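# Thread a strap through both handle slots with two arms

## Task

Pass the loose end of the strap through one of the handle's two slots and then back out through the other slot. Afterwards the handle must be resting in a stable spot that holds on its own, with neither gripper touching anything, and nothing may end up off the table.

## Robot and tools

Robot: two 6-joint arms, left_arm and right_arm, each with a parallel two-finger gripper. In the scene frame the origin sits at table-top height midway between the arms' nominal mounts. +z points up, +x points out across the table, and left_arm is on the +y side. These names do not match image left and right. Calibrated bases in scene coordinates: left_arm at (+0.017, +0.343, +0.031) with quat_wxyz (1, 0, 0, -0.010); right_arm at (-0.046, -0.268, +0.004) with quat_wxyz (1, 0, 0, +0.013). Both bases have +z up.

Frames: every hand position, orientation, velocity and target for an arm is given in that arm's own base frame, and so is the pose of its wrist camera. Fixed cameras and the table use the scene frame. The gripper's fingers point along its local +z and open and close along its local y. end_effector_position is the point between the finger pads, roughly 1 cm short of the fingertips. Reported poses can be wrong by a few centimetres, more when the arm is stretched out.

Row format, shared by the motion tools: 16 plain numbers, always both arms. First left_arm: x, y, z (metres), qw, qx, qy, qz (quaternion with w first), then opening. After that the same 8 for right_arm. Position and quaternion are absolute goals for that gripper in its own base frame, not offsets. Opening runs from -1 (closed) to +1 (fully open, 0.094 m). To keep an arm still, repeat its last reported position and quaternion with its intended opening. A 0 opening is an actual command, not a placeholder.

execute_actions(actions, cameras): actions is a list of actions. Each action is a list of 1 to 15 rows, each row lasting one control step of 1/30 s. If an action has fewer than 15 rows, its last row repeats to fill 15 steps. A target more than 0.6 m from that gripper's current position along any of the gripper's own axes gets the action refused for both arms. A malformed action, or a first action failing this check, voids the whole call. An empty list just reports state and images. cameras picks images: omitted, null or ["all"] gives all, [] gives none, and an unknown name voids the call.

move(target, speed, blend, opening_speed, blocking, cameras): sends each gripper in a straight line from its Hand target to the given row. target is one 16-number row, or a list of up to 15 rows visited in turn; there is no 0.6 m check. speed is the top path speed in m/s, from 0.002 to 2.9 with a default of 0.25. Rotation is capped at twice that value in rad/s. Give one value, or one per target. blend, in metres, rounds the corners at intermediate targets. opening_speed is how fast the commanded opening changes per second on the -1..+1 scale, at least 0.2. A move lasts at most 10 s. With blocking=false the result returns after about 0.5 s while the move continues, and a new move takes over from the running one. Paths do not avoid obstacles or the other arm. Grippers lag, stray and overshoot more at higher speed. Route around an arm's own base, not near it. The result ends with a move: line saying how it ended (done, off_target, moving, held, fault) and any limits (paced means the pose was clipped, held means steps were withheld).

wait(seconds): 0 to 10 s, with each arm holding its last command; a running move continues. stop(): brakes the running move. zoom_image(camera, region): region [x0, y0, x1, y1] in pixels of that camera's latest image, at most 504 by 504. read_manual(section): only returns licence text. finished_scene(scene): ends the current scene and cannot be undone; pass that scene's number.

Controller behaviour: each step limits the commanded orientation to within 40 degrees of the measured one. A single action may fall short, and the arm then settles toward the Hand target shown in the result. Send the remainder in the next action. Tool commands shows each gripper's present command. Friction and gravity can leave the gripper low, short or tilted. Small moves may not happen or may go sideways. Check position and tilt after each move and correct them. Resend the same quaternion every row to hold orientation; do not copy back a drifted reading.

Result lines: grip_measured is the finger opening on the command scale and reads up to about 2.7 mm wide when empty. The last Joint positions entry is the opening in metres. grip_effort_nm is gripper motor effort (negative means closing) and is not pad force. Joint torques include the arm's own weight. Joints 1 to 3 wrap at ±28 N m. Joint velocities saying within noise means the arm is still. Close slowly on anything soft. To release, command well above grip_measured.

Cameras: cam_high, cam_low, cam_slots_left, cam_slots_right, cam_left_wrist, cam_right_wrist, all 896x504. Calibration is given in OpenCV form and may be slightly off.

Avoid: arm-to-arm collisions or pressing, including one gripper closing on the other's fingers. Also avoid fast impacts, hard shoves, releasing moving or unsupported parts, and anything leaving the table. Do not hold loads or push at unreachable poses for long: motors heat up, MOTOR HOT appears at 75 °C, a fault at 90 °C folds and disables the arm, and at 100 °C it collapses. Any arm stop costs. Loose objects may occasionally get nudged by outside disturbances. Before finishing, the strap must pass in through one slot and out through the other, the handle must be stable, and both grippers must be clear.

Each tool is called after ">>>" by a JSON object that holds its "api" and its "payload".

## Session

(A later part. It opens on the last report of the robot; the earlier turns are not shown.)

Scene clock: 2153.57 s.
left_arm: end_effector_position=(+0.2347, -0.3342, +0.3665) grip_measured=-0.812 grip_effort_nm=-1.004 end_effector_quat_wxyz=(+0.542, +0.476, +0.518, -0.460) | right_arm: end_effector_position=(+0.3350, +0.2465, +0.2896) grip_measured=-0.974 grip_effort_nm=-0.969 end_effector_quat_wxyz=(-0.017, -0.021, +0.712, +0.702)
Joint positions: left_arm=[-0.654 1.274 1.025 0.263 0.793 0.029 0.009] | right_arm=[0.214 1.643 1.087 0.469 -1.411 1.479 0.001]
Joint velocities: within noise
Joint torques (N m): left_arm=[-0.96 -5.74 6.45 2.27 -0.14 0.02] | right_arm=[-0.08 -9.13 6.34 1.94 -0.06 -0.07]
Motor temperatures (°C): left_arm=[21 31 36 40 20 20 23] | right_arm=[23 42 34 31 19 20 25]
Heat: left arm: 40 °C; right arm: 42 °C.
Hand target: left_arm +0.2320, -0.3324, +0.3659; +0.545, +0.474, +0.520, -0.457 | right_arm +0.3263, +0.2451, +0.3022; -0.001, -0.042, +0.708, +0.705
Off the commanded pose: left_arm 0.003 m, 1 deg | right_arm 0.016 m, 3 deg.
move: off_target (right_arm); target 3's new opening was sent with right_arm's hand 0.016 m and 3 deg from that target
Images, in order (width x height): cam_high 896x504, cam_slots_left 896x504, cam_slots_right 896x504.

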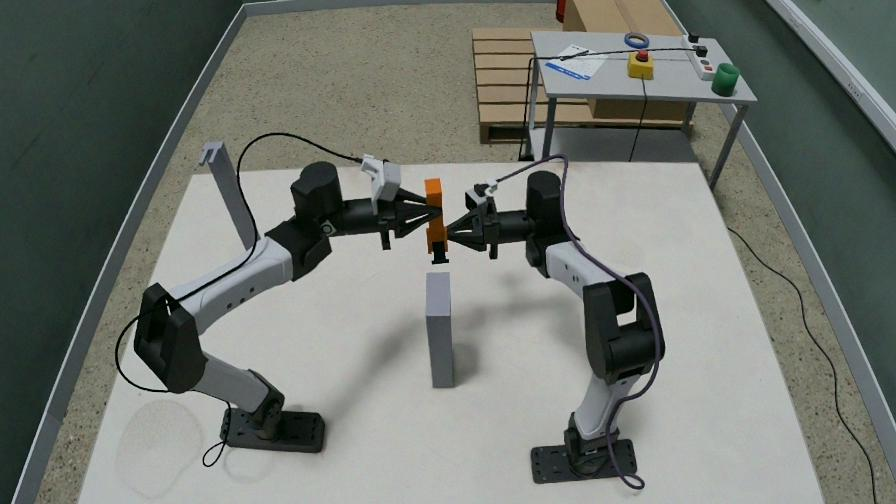

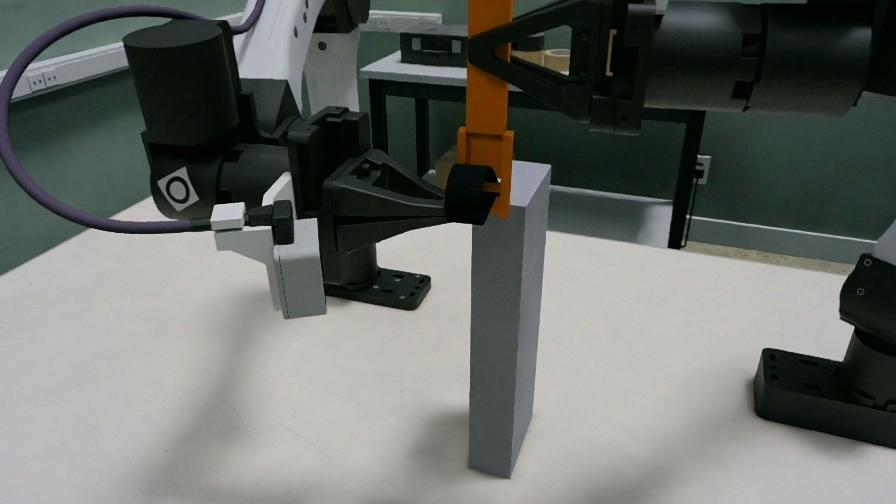

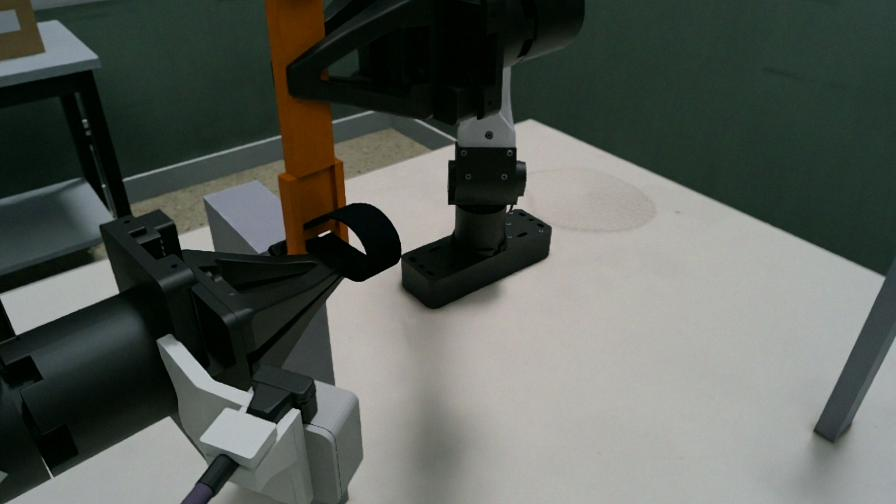

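>>> {"api": "move", "payload": {"target": [[0.232,-0.3324,0.3658,0.5447,0.4739,0.5202,-0.4567,-0.9,0.357,0.2450,0.294,-0.0013,-0.0418,0.7071,0.7060,-1],[0.232,-0.3324,0.3658,0.5447,0.4739,0.5202,-0.4567,-0.9,0.358,0.2450,0.268,0.2637,-0.3033,0.6561,0.6389,-1],[0.232,-0.3324,0.3658,0.5447,0.4739,0.5202,-0.4567,-0.9,0.374,0.2450,0.272,0.4947,-0.5247,0.5053,0.4742,-1]], "speed": 0.06, "blend": 0.005}}

Scene clock: 2205.63 s.
left_arm: end_effector_position=(+0.2348, -0.3342, +0.3664) grip_measured=-0.812 grip_effort_nm=-0.994 end_effector_quat_wxyz=(+0.542, +0.476, +0.519, -0.460) | right_arm: end_effector_position=(+0.3567, +0.2454, +0.2626) grip_measured=-0.976 grip_effort_nm=-1.013 end_effector_quat_wxyz=(+0.362, -0.405, +0.603, +0.584)
Joint positions: left_arm=[-0.654 1.274 1.025 0.262 0.792 0.029 0.009] | right_arm=[0.201 1.725 1.168 0.231 -1.398 0.103 0.001]
Joint velocities: within noise
Joint torques (N m): left_arm=[-0.99 -5.71 6.42 2.32 -0.14 0.07] | right_arm=[-0.62 -5.76 10.99 1.66 -0.01 -0.23]
Motor temperatures (°C): left_arm=[21 31 37 39 20 20 23] | right_arm=[23 41 36 31 19 20 26]
Heat: left arm: 39 °C; right arm: 41 °C.
Hand target: left_arm +0.2320, -0.3324, +0.3659; +0.545, +0.474, +0.520, -0.457 | right_arm +0.3651, +0.2448, +0.2698; +0.379, -0.413, +0.597, +0.574
Off the commanded pose: left_arm 0.003 m, 1 deg | right_arm 0.020 m, 27 deg.
move: off_target (right_arm; path cut at 10 s); path passed 2 of 3 targets
camera_calibration:
cam_left_wrist: T_world_to_cam=[[-0.991312, -0.126827, -0.0348772, 0.204721], [-0.0223741, 0.423878, -0.905443, 0.518171], [0.129618, -0.896796, -0.423033, -0.0875276], [0, 0, 0, 1]] pos_world=[0.225881, -0.272172, 0.439287]
cam_right_wrist: T_world_to_cam=[[0.901798, 0.015433, -0.431883, -0.211772], [-0.36392, -0.51186, -0.778178, 0.496275], [-0.233073, 0.85893, -0.455978, 0.0816708], [0, 0, 0, 1]] pos_world=[0.390615, 0.187142, 0.33197]

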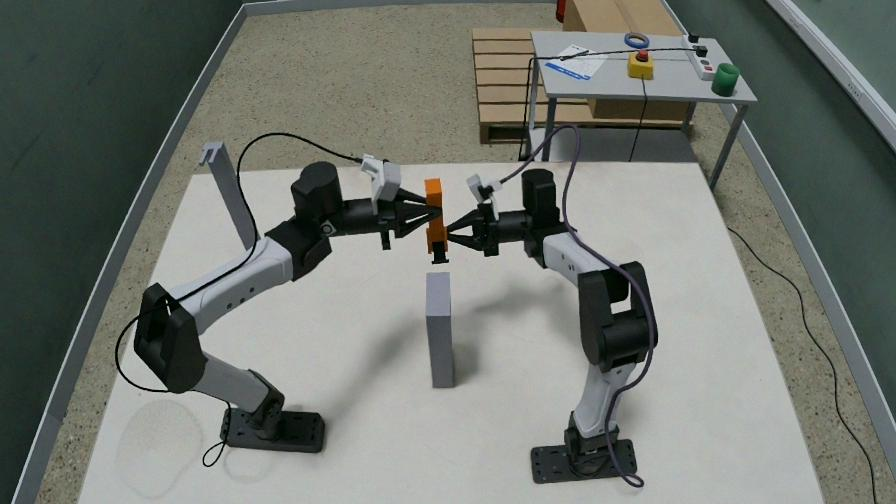

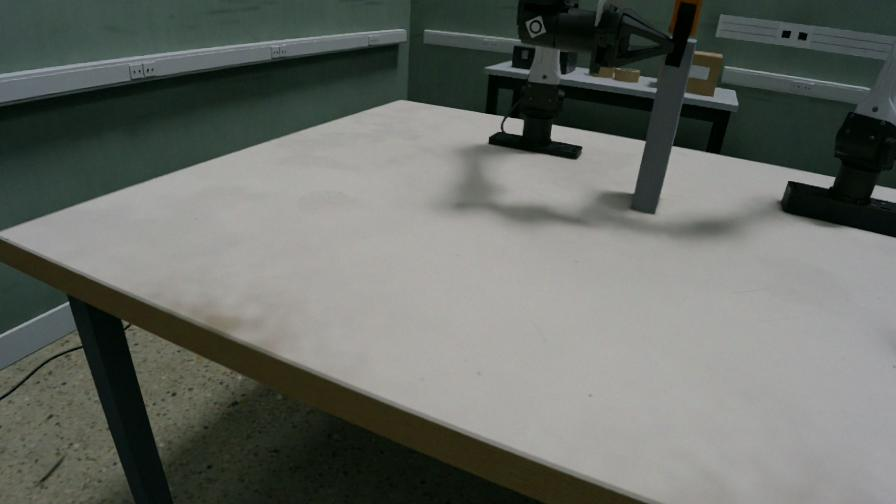

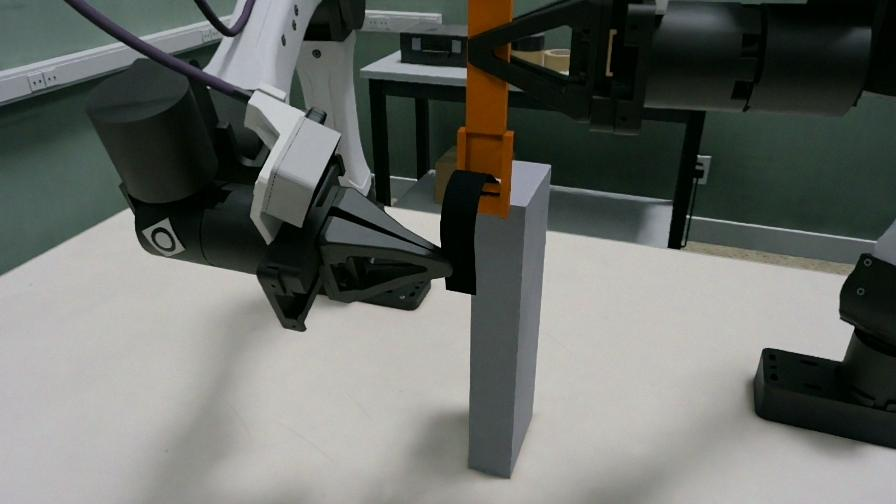

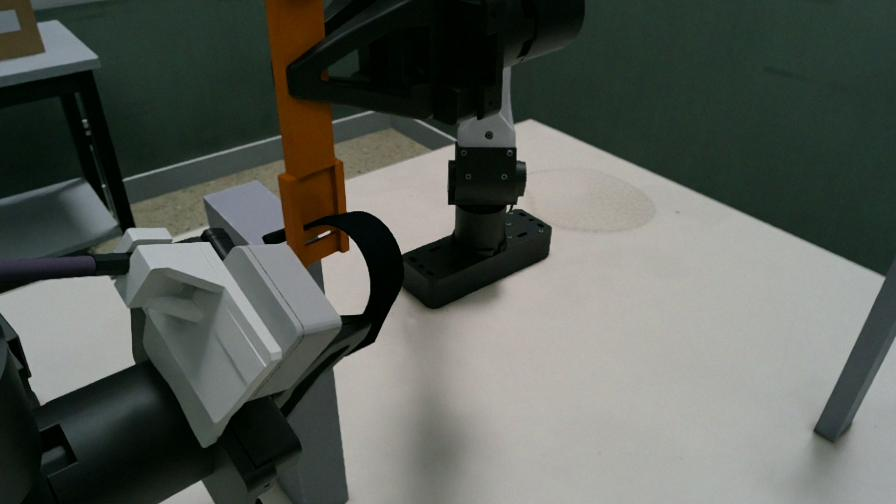

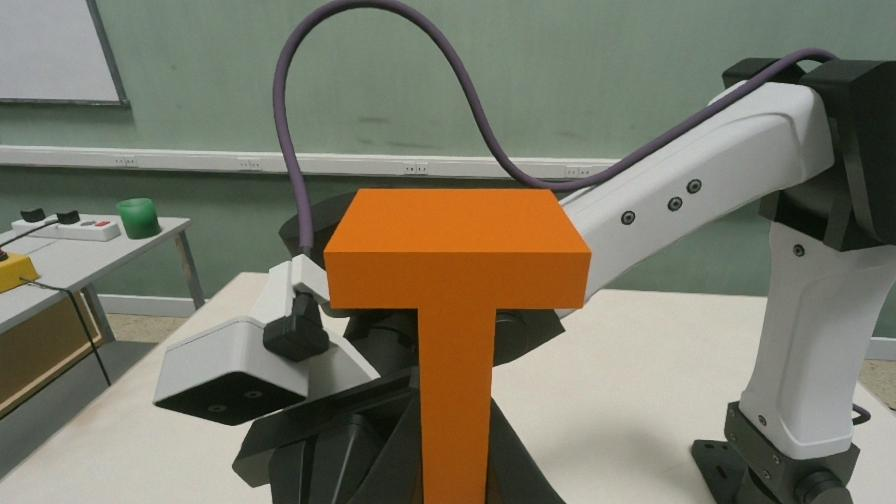

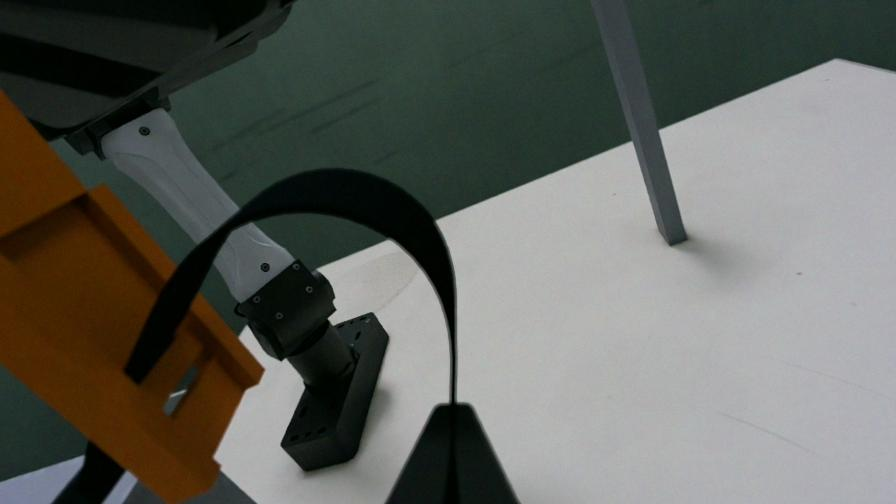

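>>> {"api": "move", "payload": {"target": [[0.232,-0.3324,0.3658,0.5447,0.4739,0.5202,-0.4567,-0.9,0.374,0.2450,0.272,0.4947,-0.5247,0.5053,0.4742,-1],[0.232,-0.3324,0.3658,0.5447,0.4739,0.5202,-0.4567,-0.9,0.390,0.2450,0.287,0.6504,-0.6662,0.2775,0.2373,-1],[0.232,-0.3324,0.3658,0.5447,0.4739,0.5202,-0.4567,-0.9,0.398,0.2450,0.309,0.7071,-0.7063,0.0075,-0.0357,-1]], "speed": 0.2, "blend": 0.005}}

Scene clock: 2216.47 s.
left_arm: end_effector_position=(+0.2348, -0.3342, +0.3656) grip_measured=-0.812 grip_effort_nm=-0.994 end_effector_quat_wxyz=(+0.540, +0.476, +0.520, -0.460) | right_arm: end_effector_position=(+0.3908, +0.2452, +0.2987) grip_measured=-0.976 grip_effort_nm=-1.018 end_effector_quat_wxyz=(+0.704, -0.710, +0.022, -0.014)
Joint positions: left_arm=[-0.654 1.274 1.025 0.259 0.792 0.029 0.009] | right_arm=[0.19 1.77 1.253 0.479 -1.329 -1.598 0.001]
Joint velocities: within noise
Joint torques (N m): left_arm=[-0.94 -5.81 6.6 2.36 -0.16 0.08] | right_arm=[-0.39 -6.12 10.92 1.81 0.11 -0.01]
Motor temperatures (°C): left_arm=[21 31 37 39 20 20 23] | right_arm=[23 40 37 31 19 20 26]
Heat: left arm: 39 °C; right arm: 40 °C.
Hand target: left_arm +0.2320, -0.3324, +0.3659; +0.544, +0.474, +0.520, -0.457 | right_arm +0.3974, +0.2448, +0.3089; +0.707, -0.706, +0.008, -0.036
Off the commanded pose: left_arm 0.003 m, 1 deg | right_arm 0.013 m, 3 deg.
move: off_target (right_arm)
camera_calibration:
cam_left_wrist: T_world_to_cam=[[-0.991421, -0.126682, -0.0321938, 0.203763], [-0.0250639, 0.425983, -0.904384, 0.518521], [0.128283, -0.895818, -0.425503, -0.0862951], [0, 0, 0, 1]] pos_world=[0.226082, -0.272373, 0.438783]
cam_right_wrist: T_world_to_cam=[[0.0340011, 0.0135828, 0.999329, -0.314838], [0.865649, -0.500139, -0.022655, -0.172339], [0.499496, 0.865838, -0.0287632, -0.309233], [0, 0, 0, 1]] pos_world=[0.314351, 0.185828, 0.301828]

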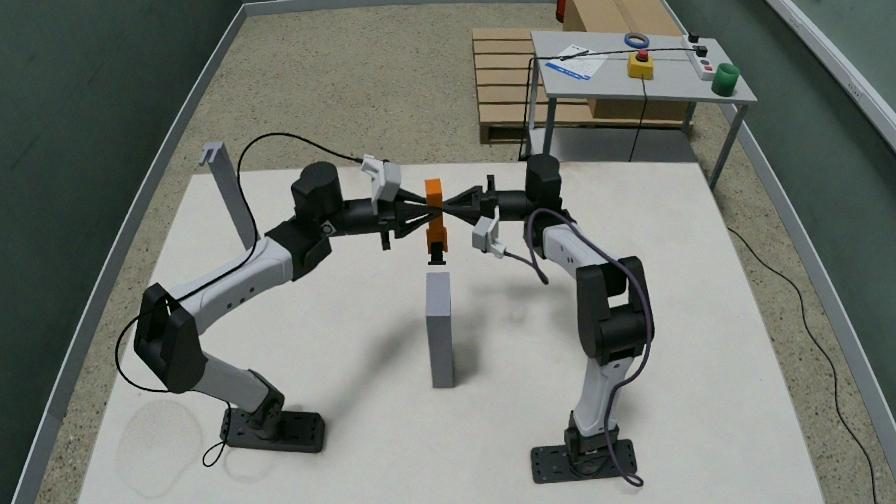

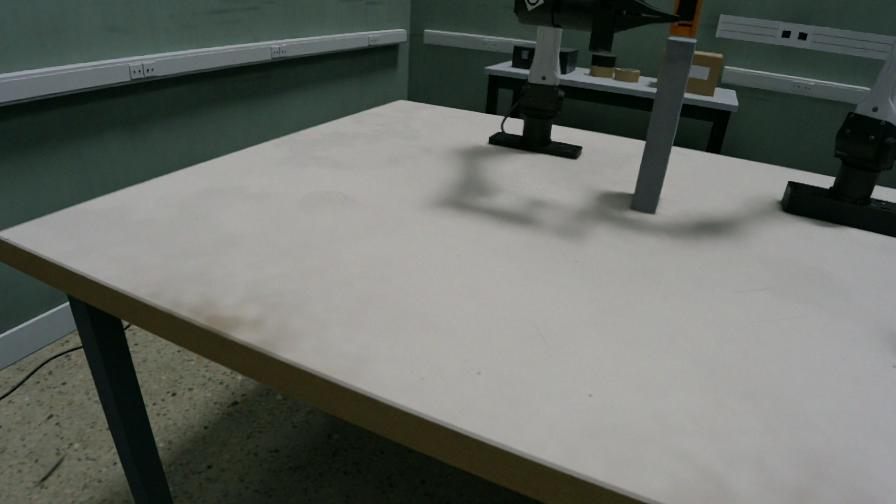

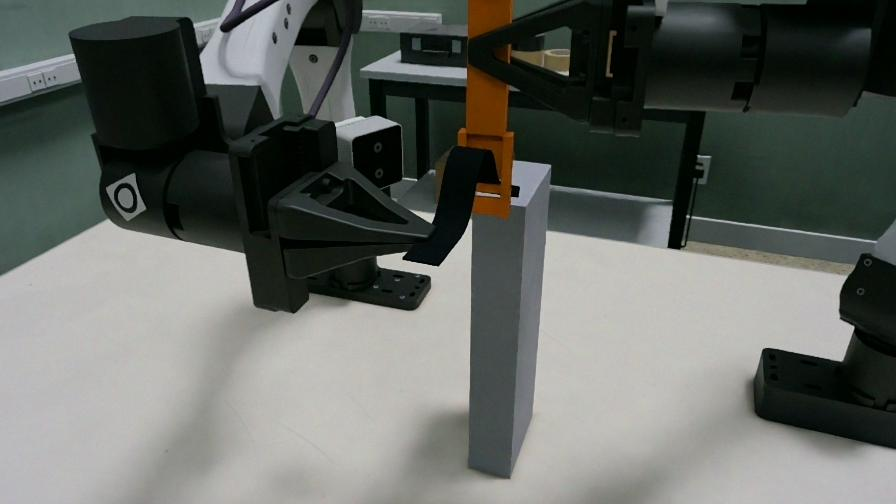

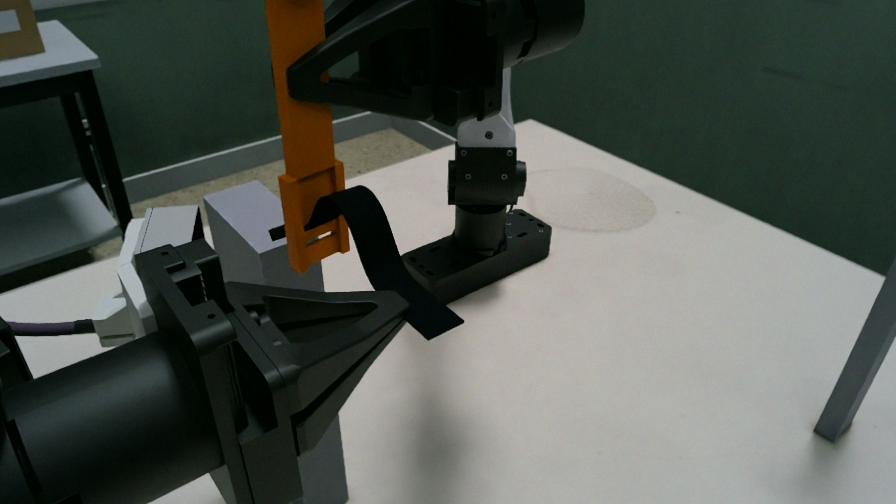

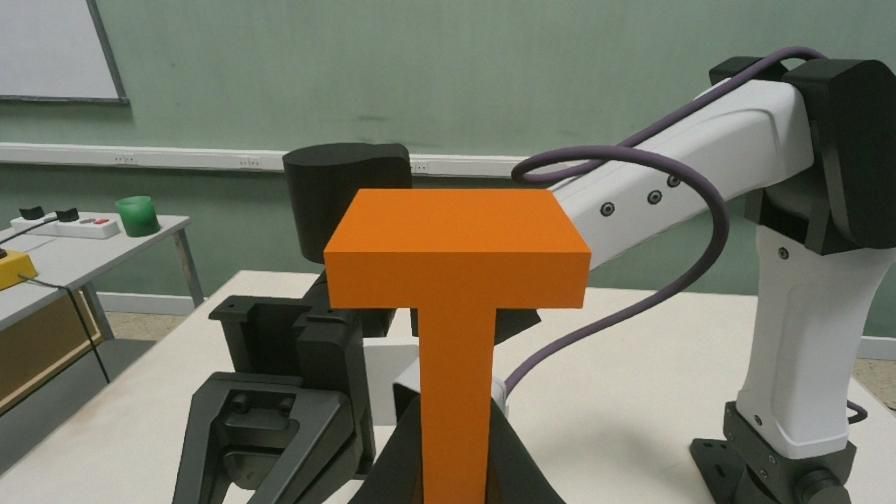

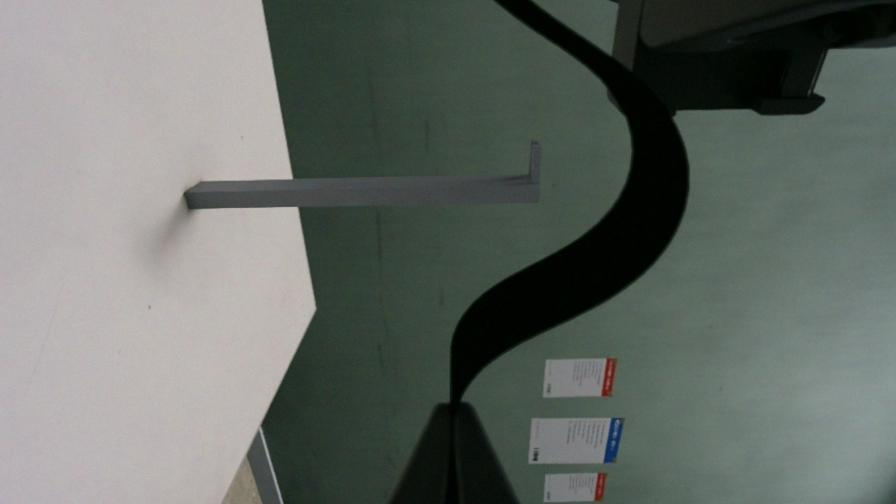

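>>> {"api": "move", "payload": {"target": [0.232,-0.3324,0.3658,0.5447,0.4739,0.5202,-0.4567,-0.9,0.438,0.2450,0.309,0.7071,-0.7063,0.0075,-0.0357,-1], "speed": 0.06}}

Scene clock: 2224.13 s.
left_arm: end_effector_position=(+0.2355, -0.3341, +0.3656) grip_measured=-0.812 grip_effort_nm=-0.989 end_effector_quat_wxyz=(+0.541, +0.475, +0.521, -0.459) | right_arm: end_effector_position=(+0.4337, +0.2452, +0.3030) grip_measured=-0.976 grip_effort_nm=-1.013 end_effector_quat_wxyz=(+0.706, -0.707, +0.012, -0.034)
Joint positions: left_arm=[-0.654 1.274 1.025 0.258 0.788 0.029 0.009] | right_arm=[0.173 1.917 1.441 0.479 -1.333 -1.599 0.001]
Joint velocities: within noise
Joint torques (N m): left_arm=[-0.99 -5.9 6.38 2.34 -0.07 0.09] | right_arm=[-0.39 -7.2 11.04 1.41 0 0.07]
Motor temperatures (°C): left_arm=[21 31 37 39 20 20 23] | right_arm=[23 39 38 32 19 20 26]
Heat: left arm: 39 °C; right arm: 39 °C.
Hand target: left_arm +0.2320, -0.3324, +0.3659; +0.545, +0.474, +0.520, -0.457 | right_arm +0.4378, +0.2448, +0.3089; +0.707, -0.706, +0.008, -0.036
Off the commanded pose: left_arm 0.004 m, 1 deg | right_arm 0.007 m, 1 deg.
move: done
camera_calibration:
cam_left_wrist: T_world_to_cam=[[-0.99094, -0.130467, -0.0318889, 0.203], [-0.0269941, 0.426056, -0.904294, 0.518817], [0.131567, -0.89524, -0.425718, -0.0868034], [0, 0, 0, 1]] pos_world=[0.226586, -0.27227, 0.438683]
cam_right_wrist: T_world_to_cam=[[-0.00752281, 0.00611025, 0.999953, -0.300922], [0.859169, -0.511603, 0.00958983, -0.213601], [0.511637, 0.8592, -0.00140104, -0.342498], [0, 0, 0, 1]] pos_world=[0.35649, 0.186834, 0.302477]

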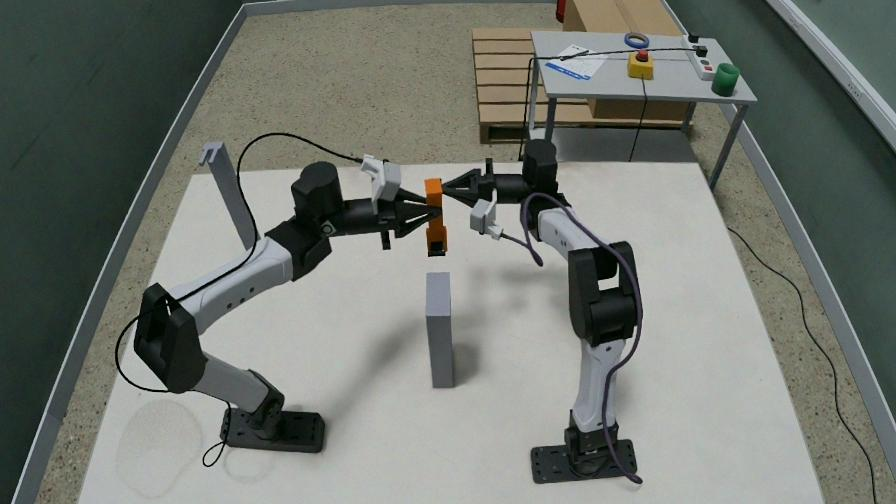

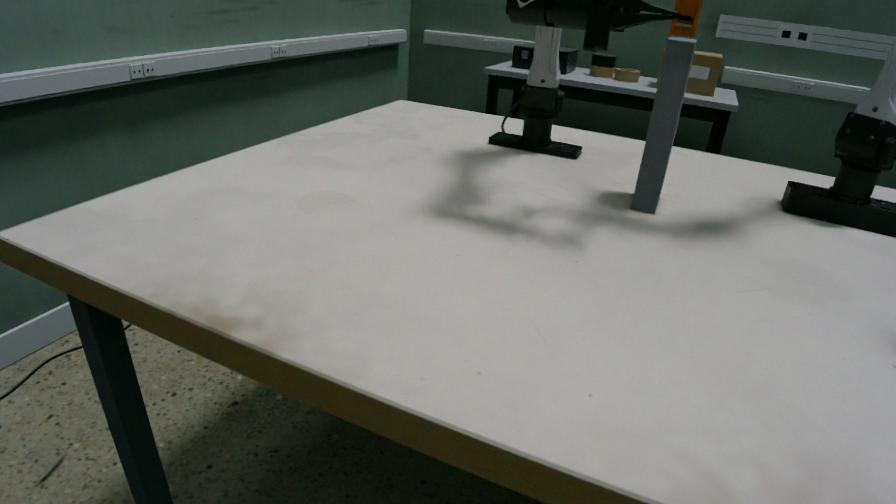

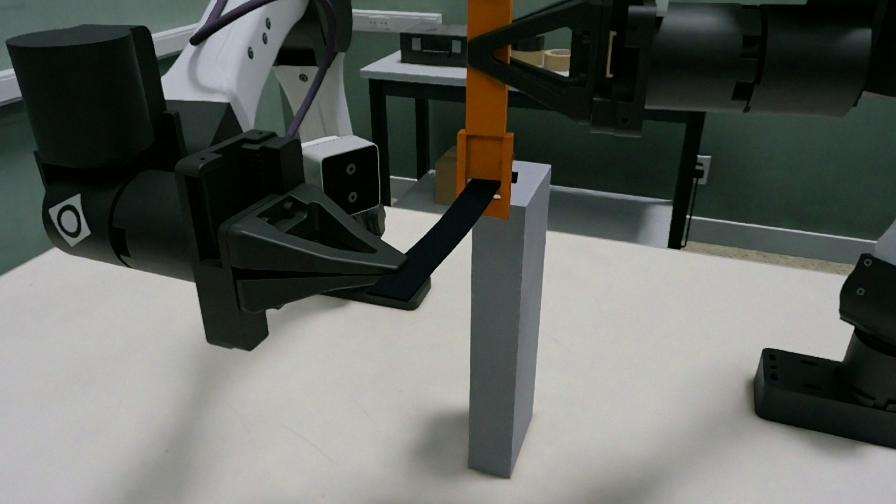

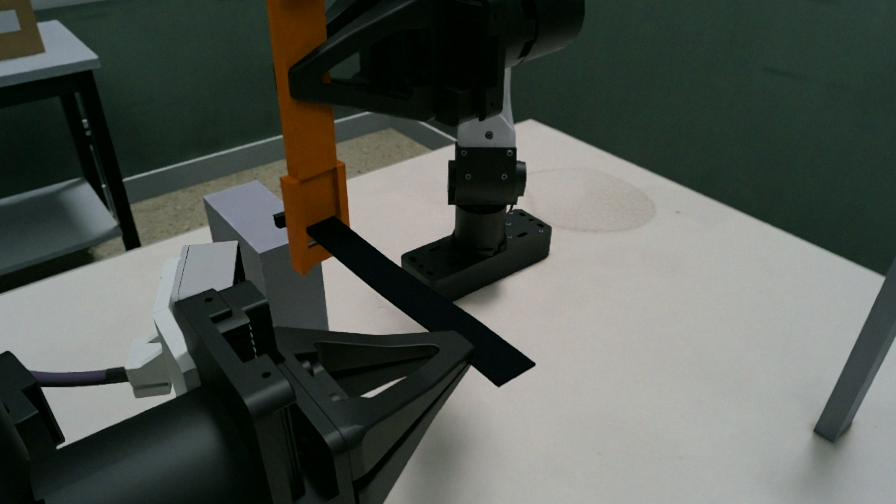

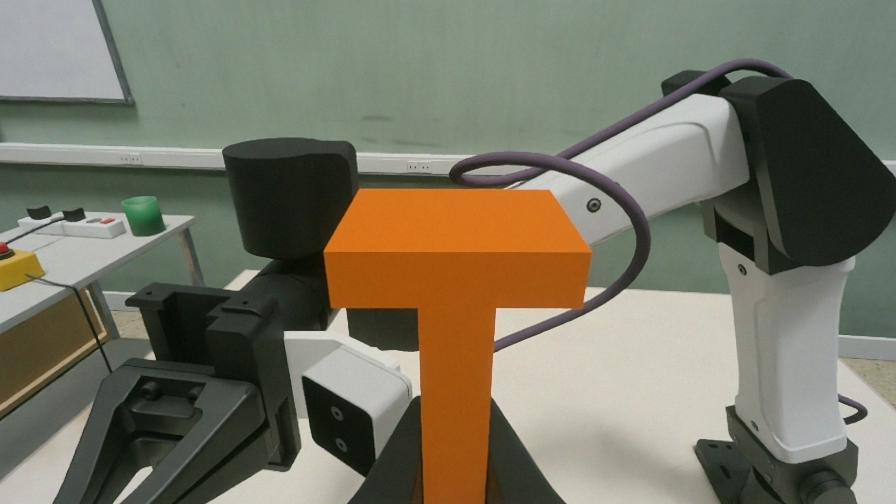

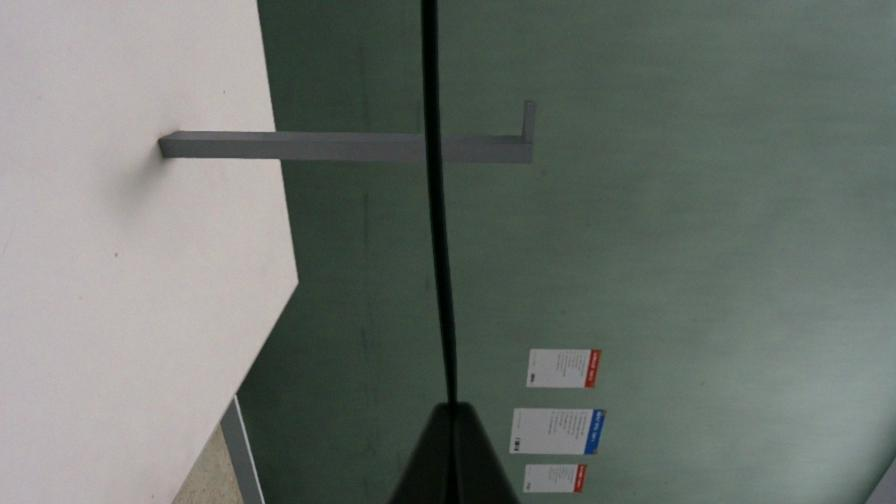

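>>> {"api": "move", "payload": {"target": [[0.232,-0.3324,0.3658,0.5447,0.4739,0.5202,-0.4567,-0.9,0.438,0.2450,0.309,0.7071,-0.7063,0.0075,-0.0357,-0.85],[0.232,-0.3324,0.3658,0.5447,0.4739,0.5202,-0.4567,-0.9,0.414,0.2450,0.309,0.7071,-0.7063,0.0075,-0.0357,-0.85]], "speed": 0.06, "opening_speed": 0.4, "cameras": ["cam_slots_right","cam_slots_left","cam_right_wrist"]}}

Scene clock: 2231.37 s.
left_arm: end_effector_position=(+0.2355, -0.3341, +0.3656) grip_measured=-0.812 grip_effort_nm=-0.989 end_effector_quat_wxyz=(+0.541, +0.475, +0.521, -0.459) | right_arm: end_effector_position=(+0.4233, +0.2445, +0.2920) grip_measured=-0.851 grip_effort_nm=0.095 end_effector_quat_wxyz=(+0.704, -0.710, +0.025, -0.020)
Joint positions: left_arm=[-0.654 1.274 1.025 0.258 0.788 0.029 0.009] | right_arm=[0.175 1.887 1.373 0.478 -1.333 -1.599 0.007]
Joint velocities: within noise
Joint torques (N m): left_arm=[-0.98 -5.83 6.43 2.36 -0.1 0.04] | right_arm=[0.38 -11.34 6.23 1.71 0.08 0.01]
Motor temperatures (°C): left_arm=[21 31 37 40 20 20 23] | right_arm=[23 39 39 31 19 20 26]
Heat: left arm: 40 °C; right arm: 39 °C.
Hand target: left_arm +0.2320, -0.3324, +0.3659; +0.545, +0.474, +0.520, -0.457 | right_arm +0.4141, +0.2450, +0.3086; +0.707, -0.706, +0.007, -0.035
Off the commanded pose: left_arm 0.004 m, 1 deg | right_arm 0.019 m, 3 deg.
move: off_target (right_arm)
camera_calibration:
cam_right_wrist: T_world_to_cam=[[0.030458, 0.0127634, 0.999455, -0.307582], [0.860121, -0.50971, -0.0197027, -0.197212], [0.50918, 0.860252, -0.0265028, -0.32843], [0, 0, 0, 1]] pos_world=[0.346225, 0.185938, 0.294824]
Images, in order (width x height): cam_slots_left 896x504, cam_slots_right 896x504, cam_right_wrist 896x504.

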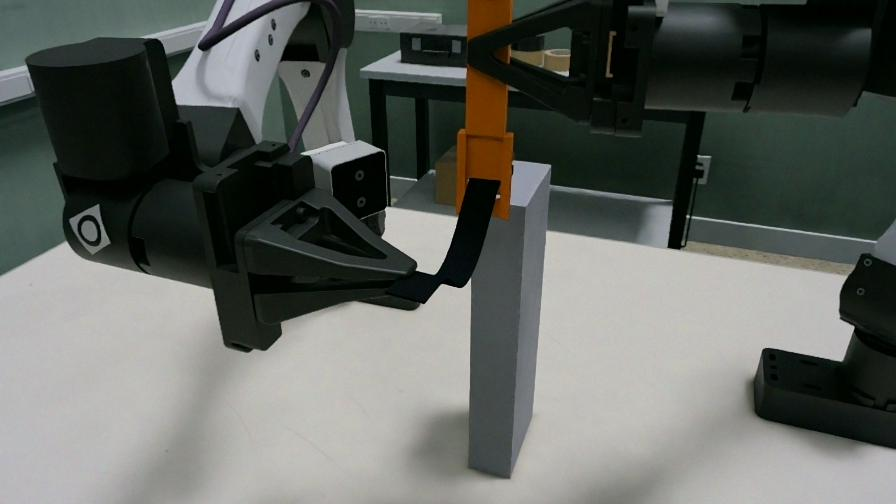

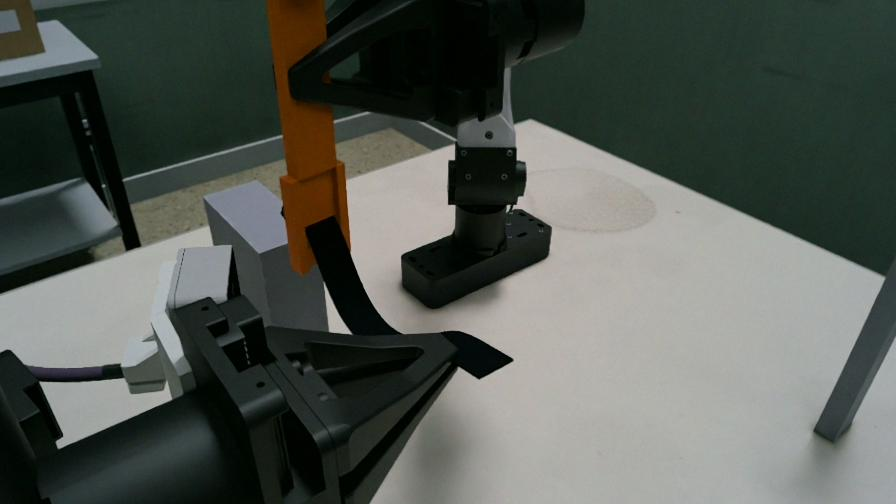

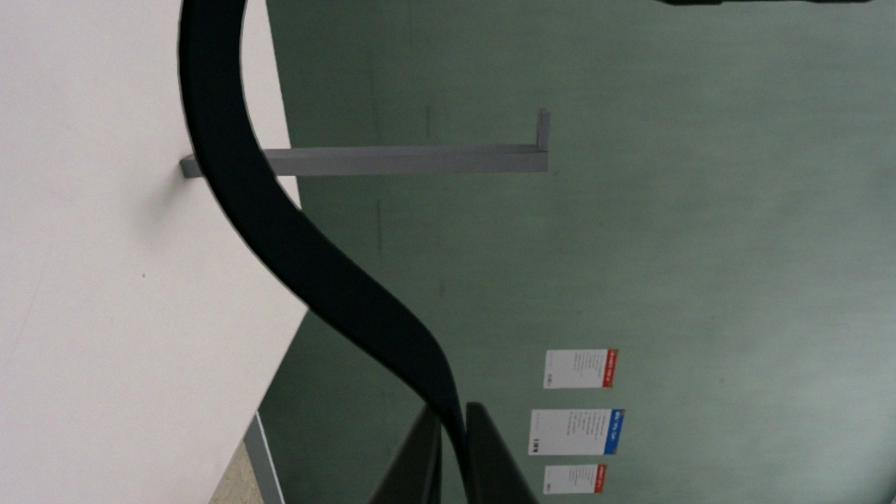

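>>> {"api": "move", "payload": {"target": [[0.232,-0.3324,0.3658,0.5447,0.4739,0.5202,-0.4567,-0.9,0.414,0.2450,0.309,0.7071,-0.7063,0.0075,-0.0357,-0.6],[0.232,-0.3324,0.3658,0.5447,0.4739,0.5202,-0.4567,-0.9,0.410,0.2450,0.318,0.7071,-0.7063,0.0075,-0.0357,-0.6]], "speed": 0.06, "opening_speed": 0.4, "cameras": ["cam_slots_right","cam_slots_left","cam_right_wrist"]}}

Scene clock: 2239.00 s.
left_arm: end_effector_position=(+0.2355, -0.3341, +0.3656) grip_measured=-0.812 grip_effort_nm=-0.994 end_effector_quat_wxyz=(+0.541, +0.475, +0.521, -0.459) | right_arm: end_effector_position=(+0.4193, +0.2437, +0.3018) grip_measured=-0.601 grip_effort_nm=0.090 end_effector_quat_wxyz=(+0.705, -0.708, +0.017, -0.028)
Joint positions: left_arm=[-0.654 1.274 1.025 0.258 0.788 0.029 0.009] | right_arm=[0.175 1.865 1.373 0.477 -1.332 -1.599 0.019]
Joint velocities: within noise
Joint torques (N m): left_arm=[-1.14 -5.87 6.41 2.37 -0.1 0.1] | right_arm=[0.44 -11.18 6.97 1.41 0.13 0.06]
Motor temperatures (°C): left_arm=[21 31 37 40 20 20 23] | right_arm=[23 43 38 31 19 20 25]
Heat: left arm: 40 °C; right arm: 43 °C.
Hand target: left_arm +0.2320, -0.3324, +0.3659; +0.545, +0.474, +0.520, -0.457 | right_arm +0.4101, +0.2450, +0.3177; +0.707, -0.706, +0.007, -0.036
Off the commanded pose: left_arm 0.004 m, 1 deg | right_arm 0.019 m, 1 deg.
move: off_target (right_arm)
camera_calibration:
cam_right_wrist: T_world_to_cam=[[0.00863975, 0.00889455, 0.999923, -0.307278], [0.860183, -0.509977, -0.00289598, -0.199018], [0.509912, 0.860142, -0.012057, -0.330174], [0, 0, 0, 1]] pos_world=[0.342206, 0.185235, 0.302697]
Images, in order (width x height): cam_slots_left 896x504, cam_slots_right 896x504, cam_right_wrist 896x504.

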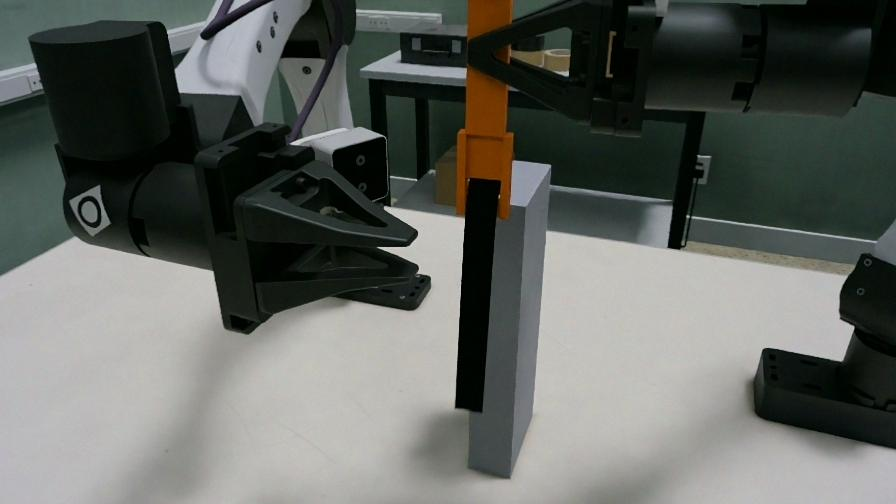

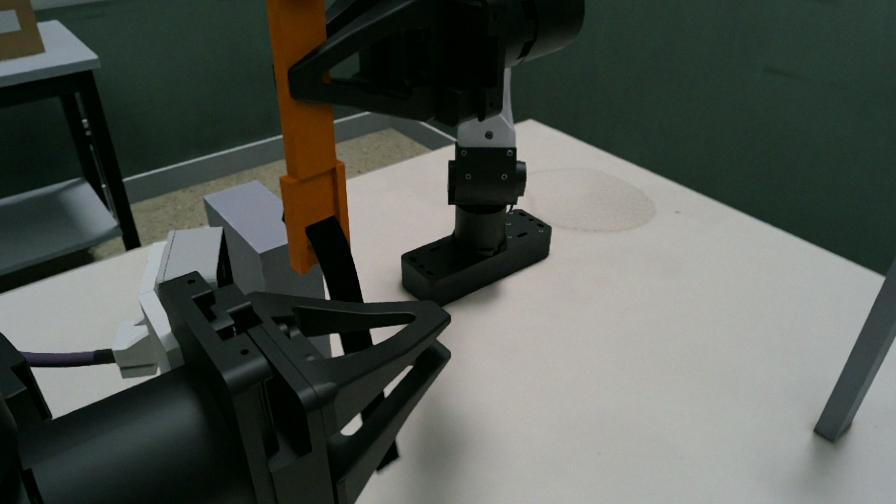

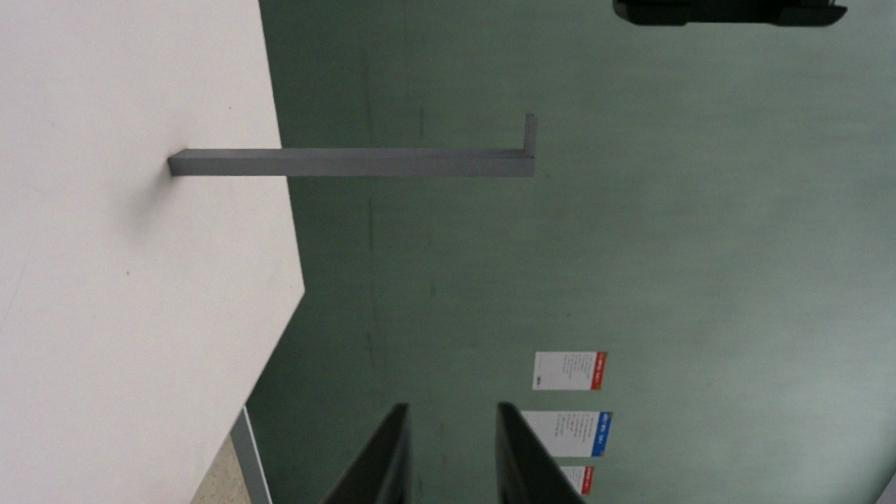

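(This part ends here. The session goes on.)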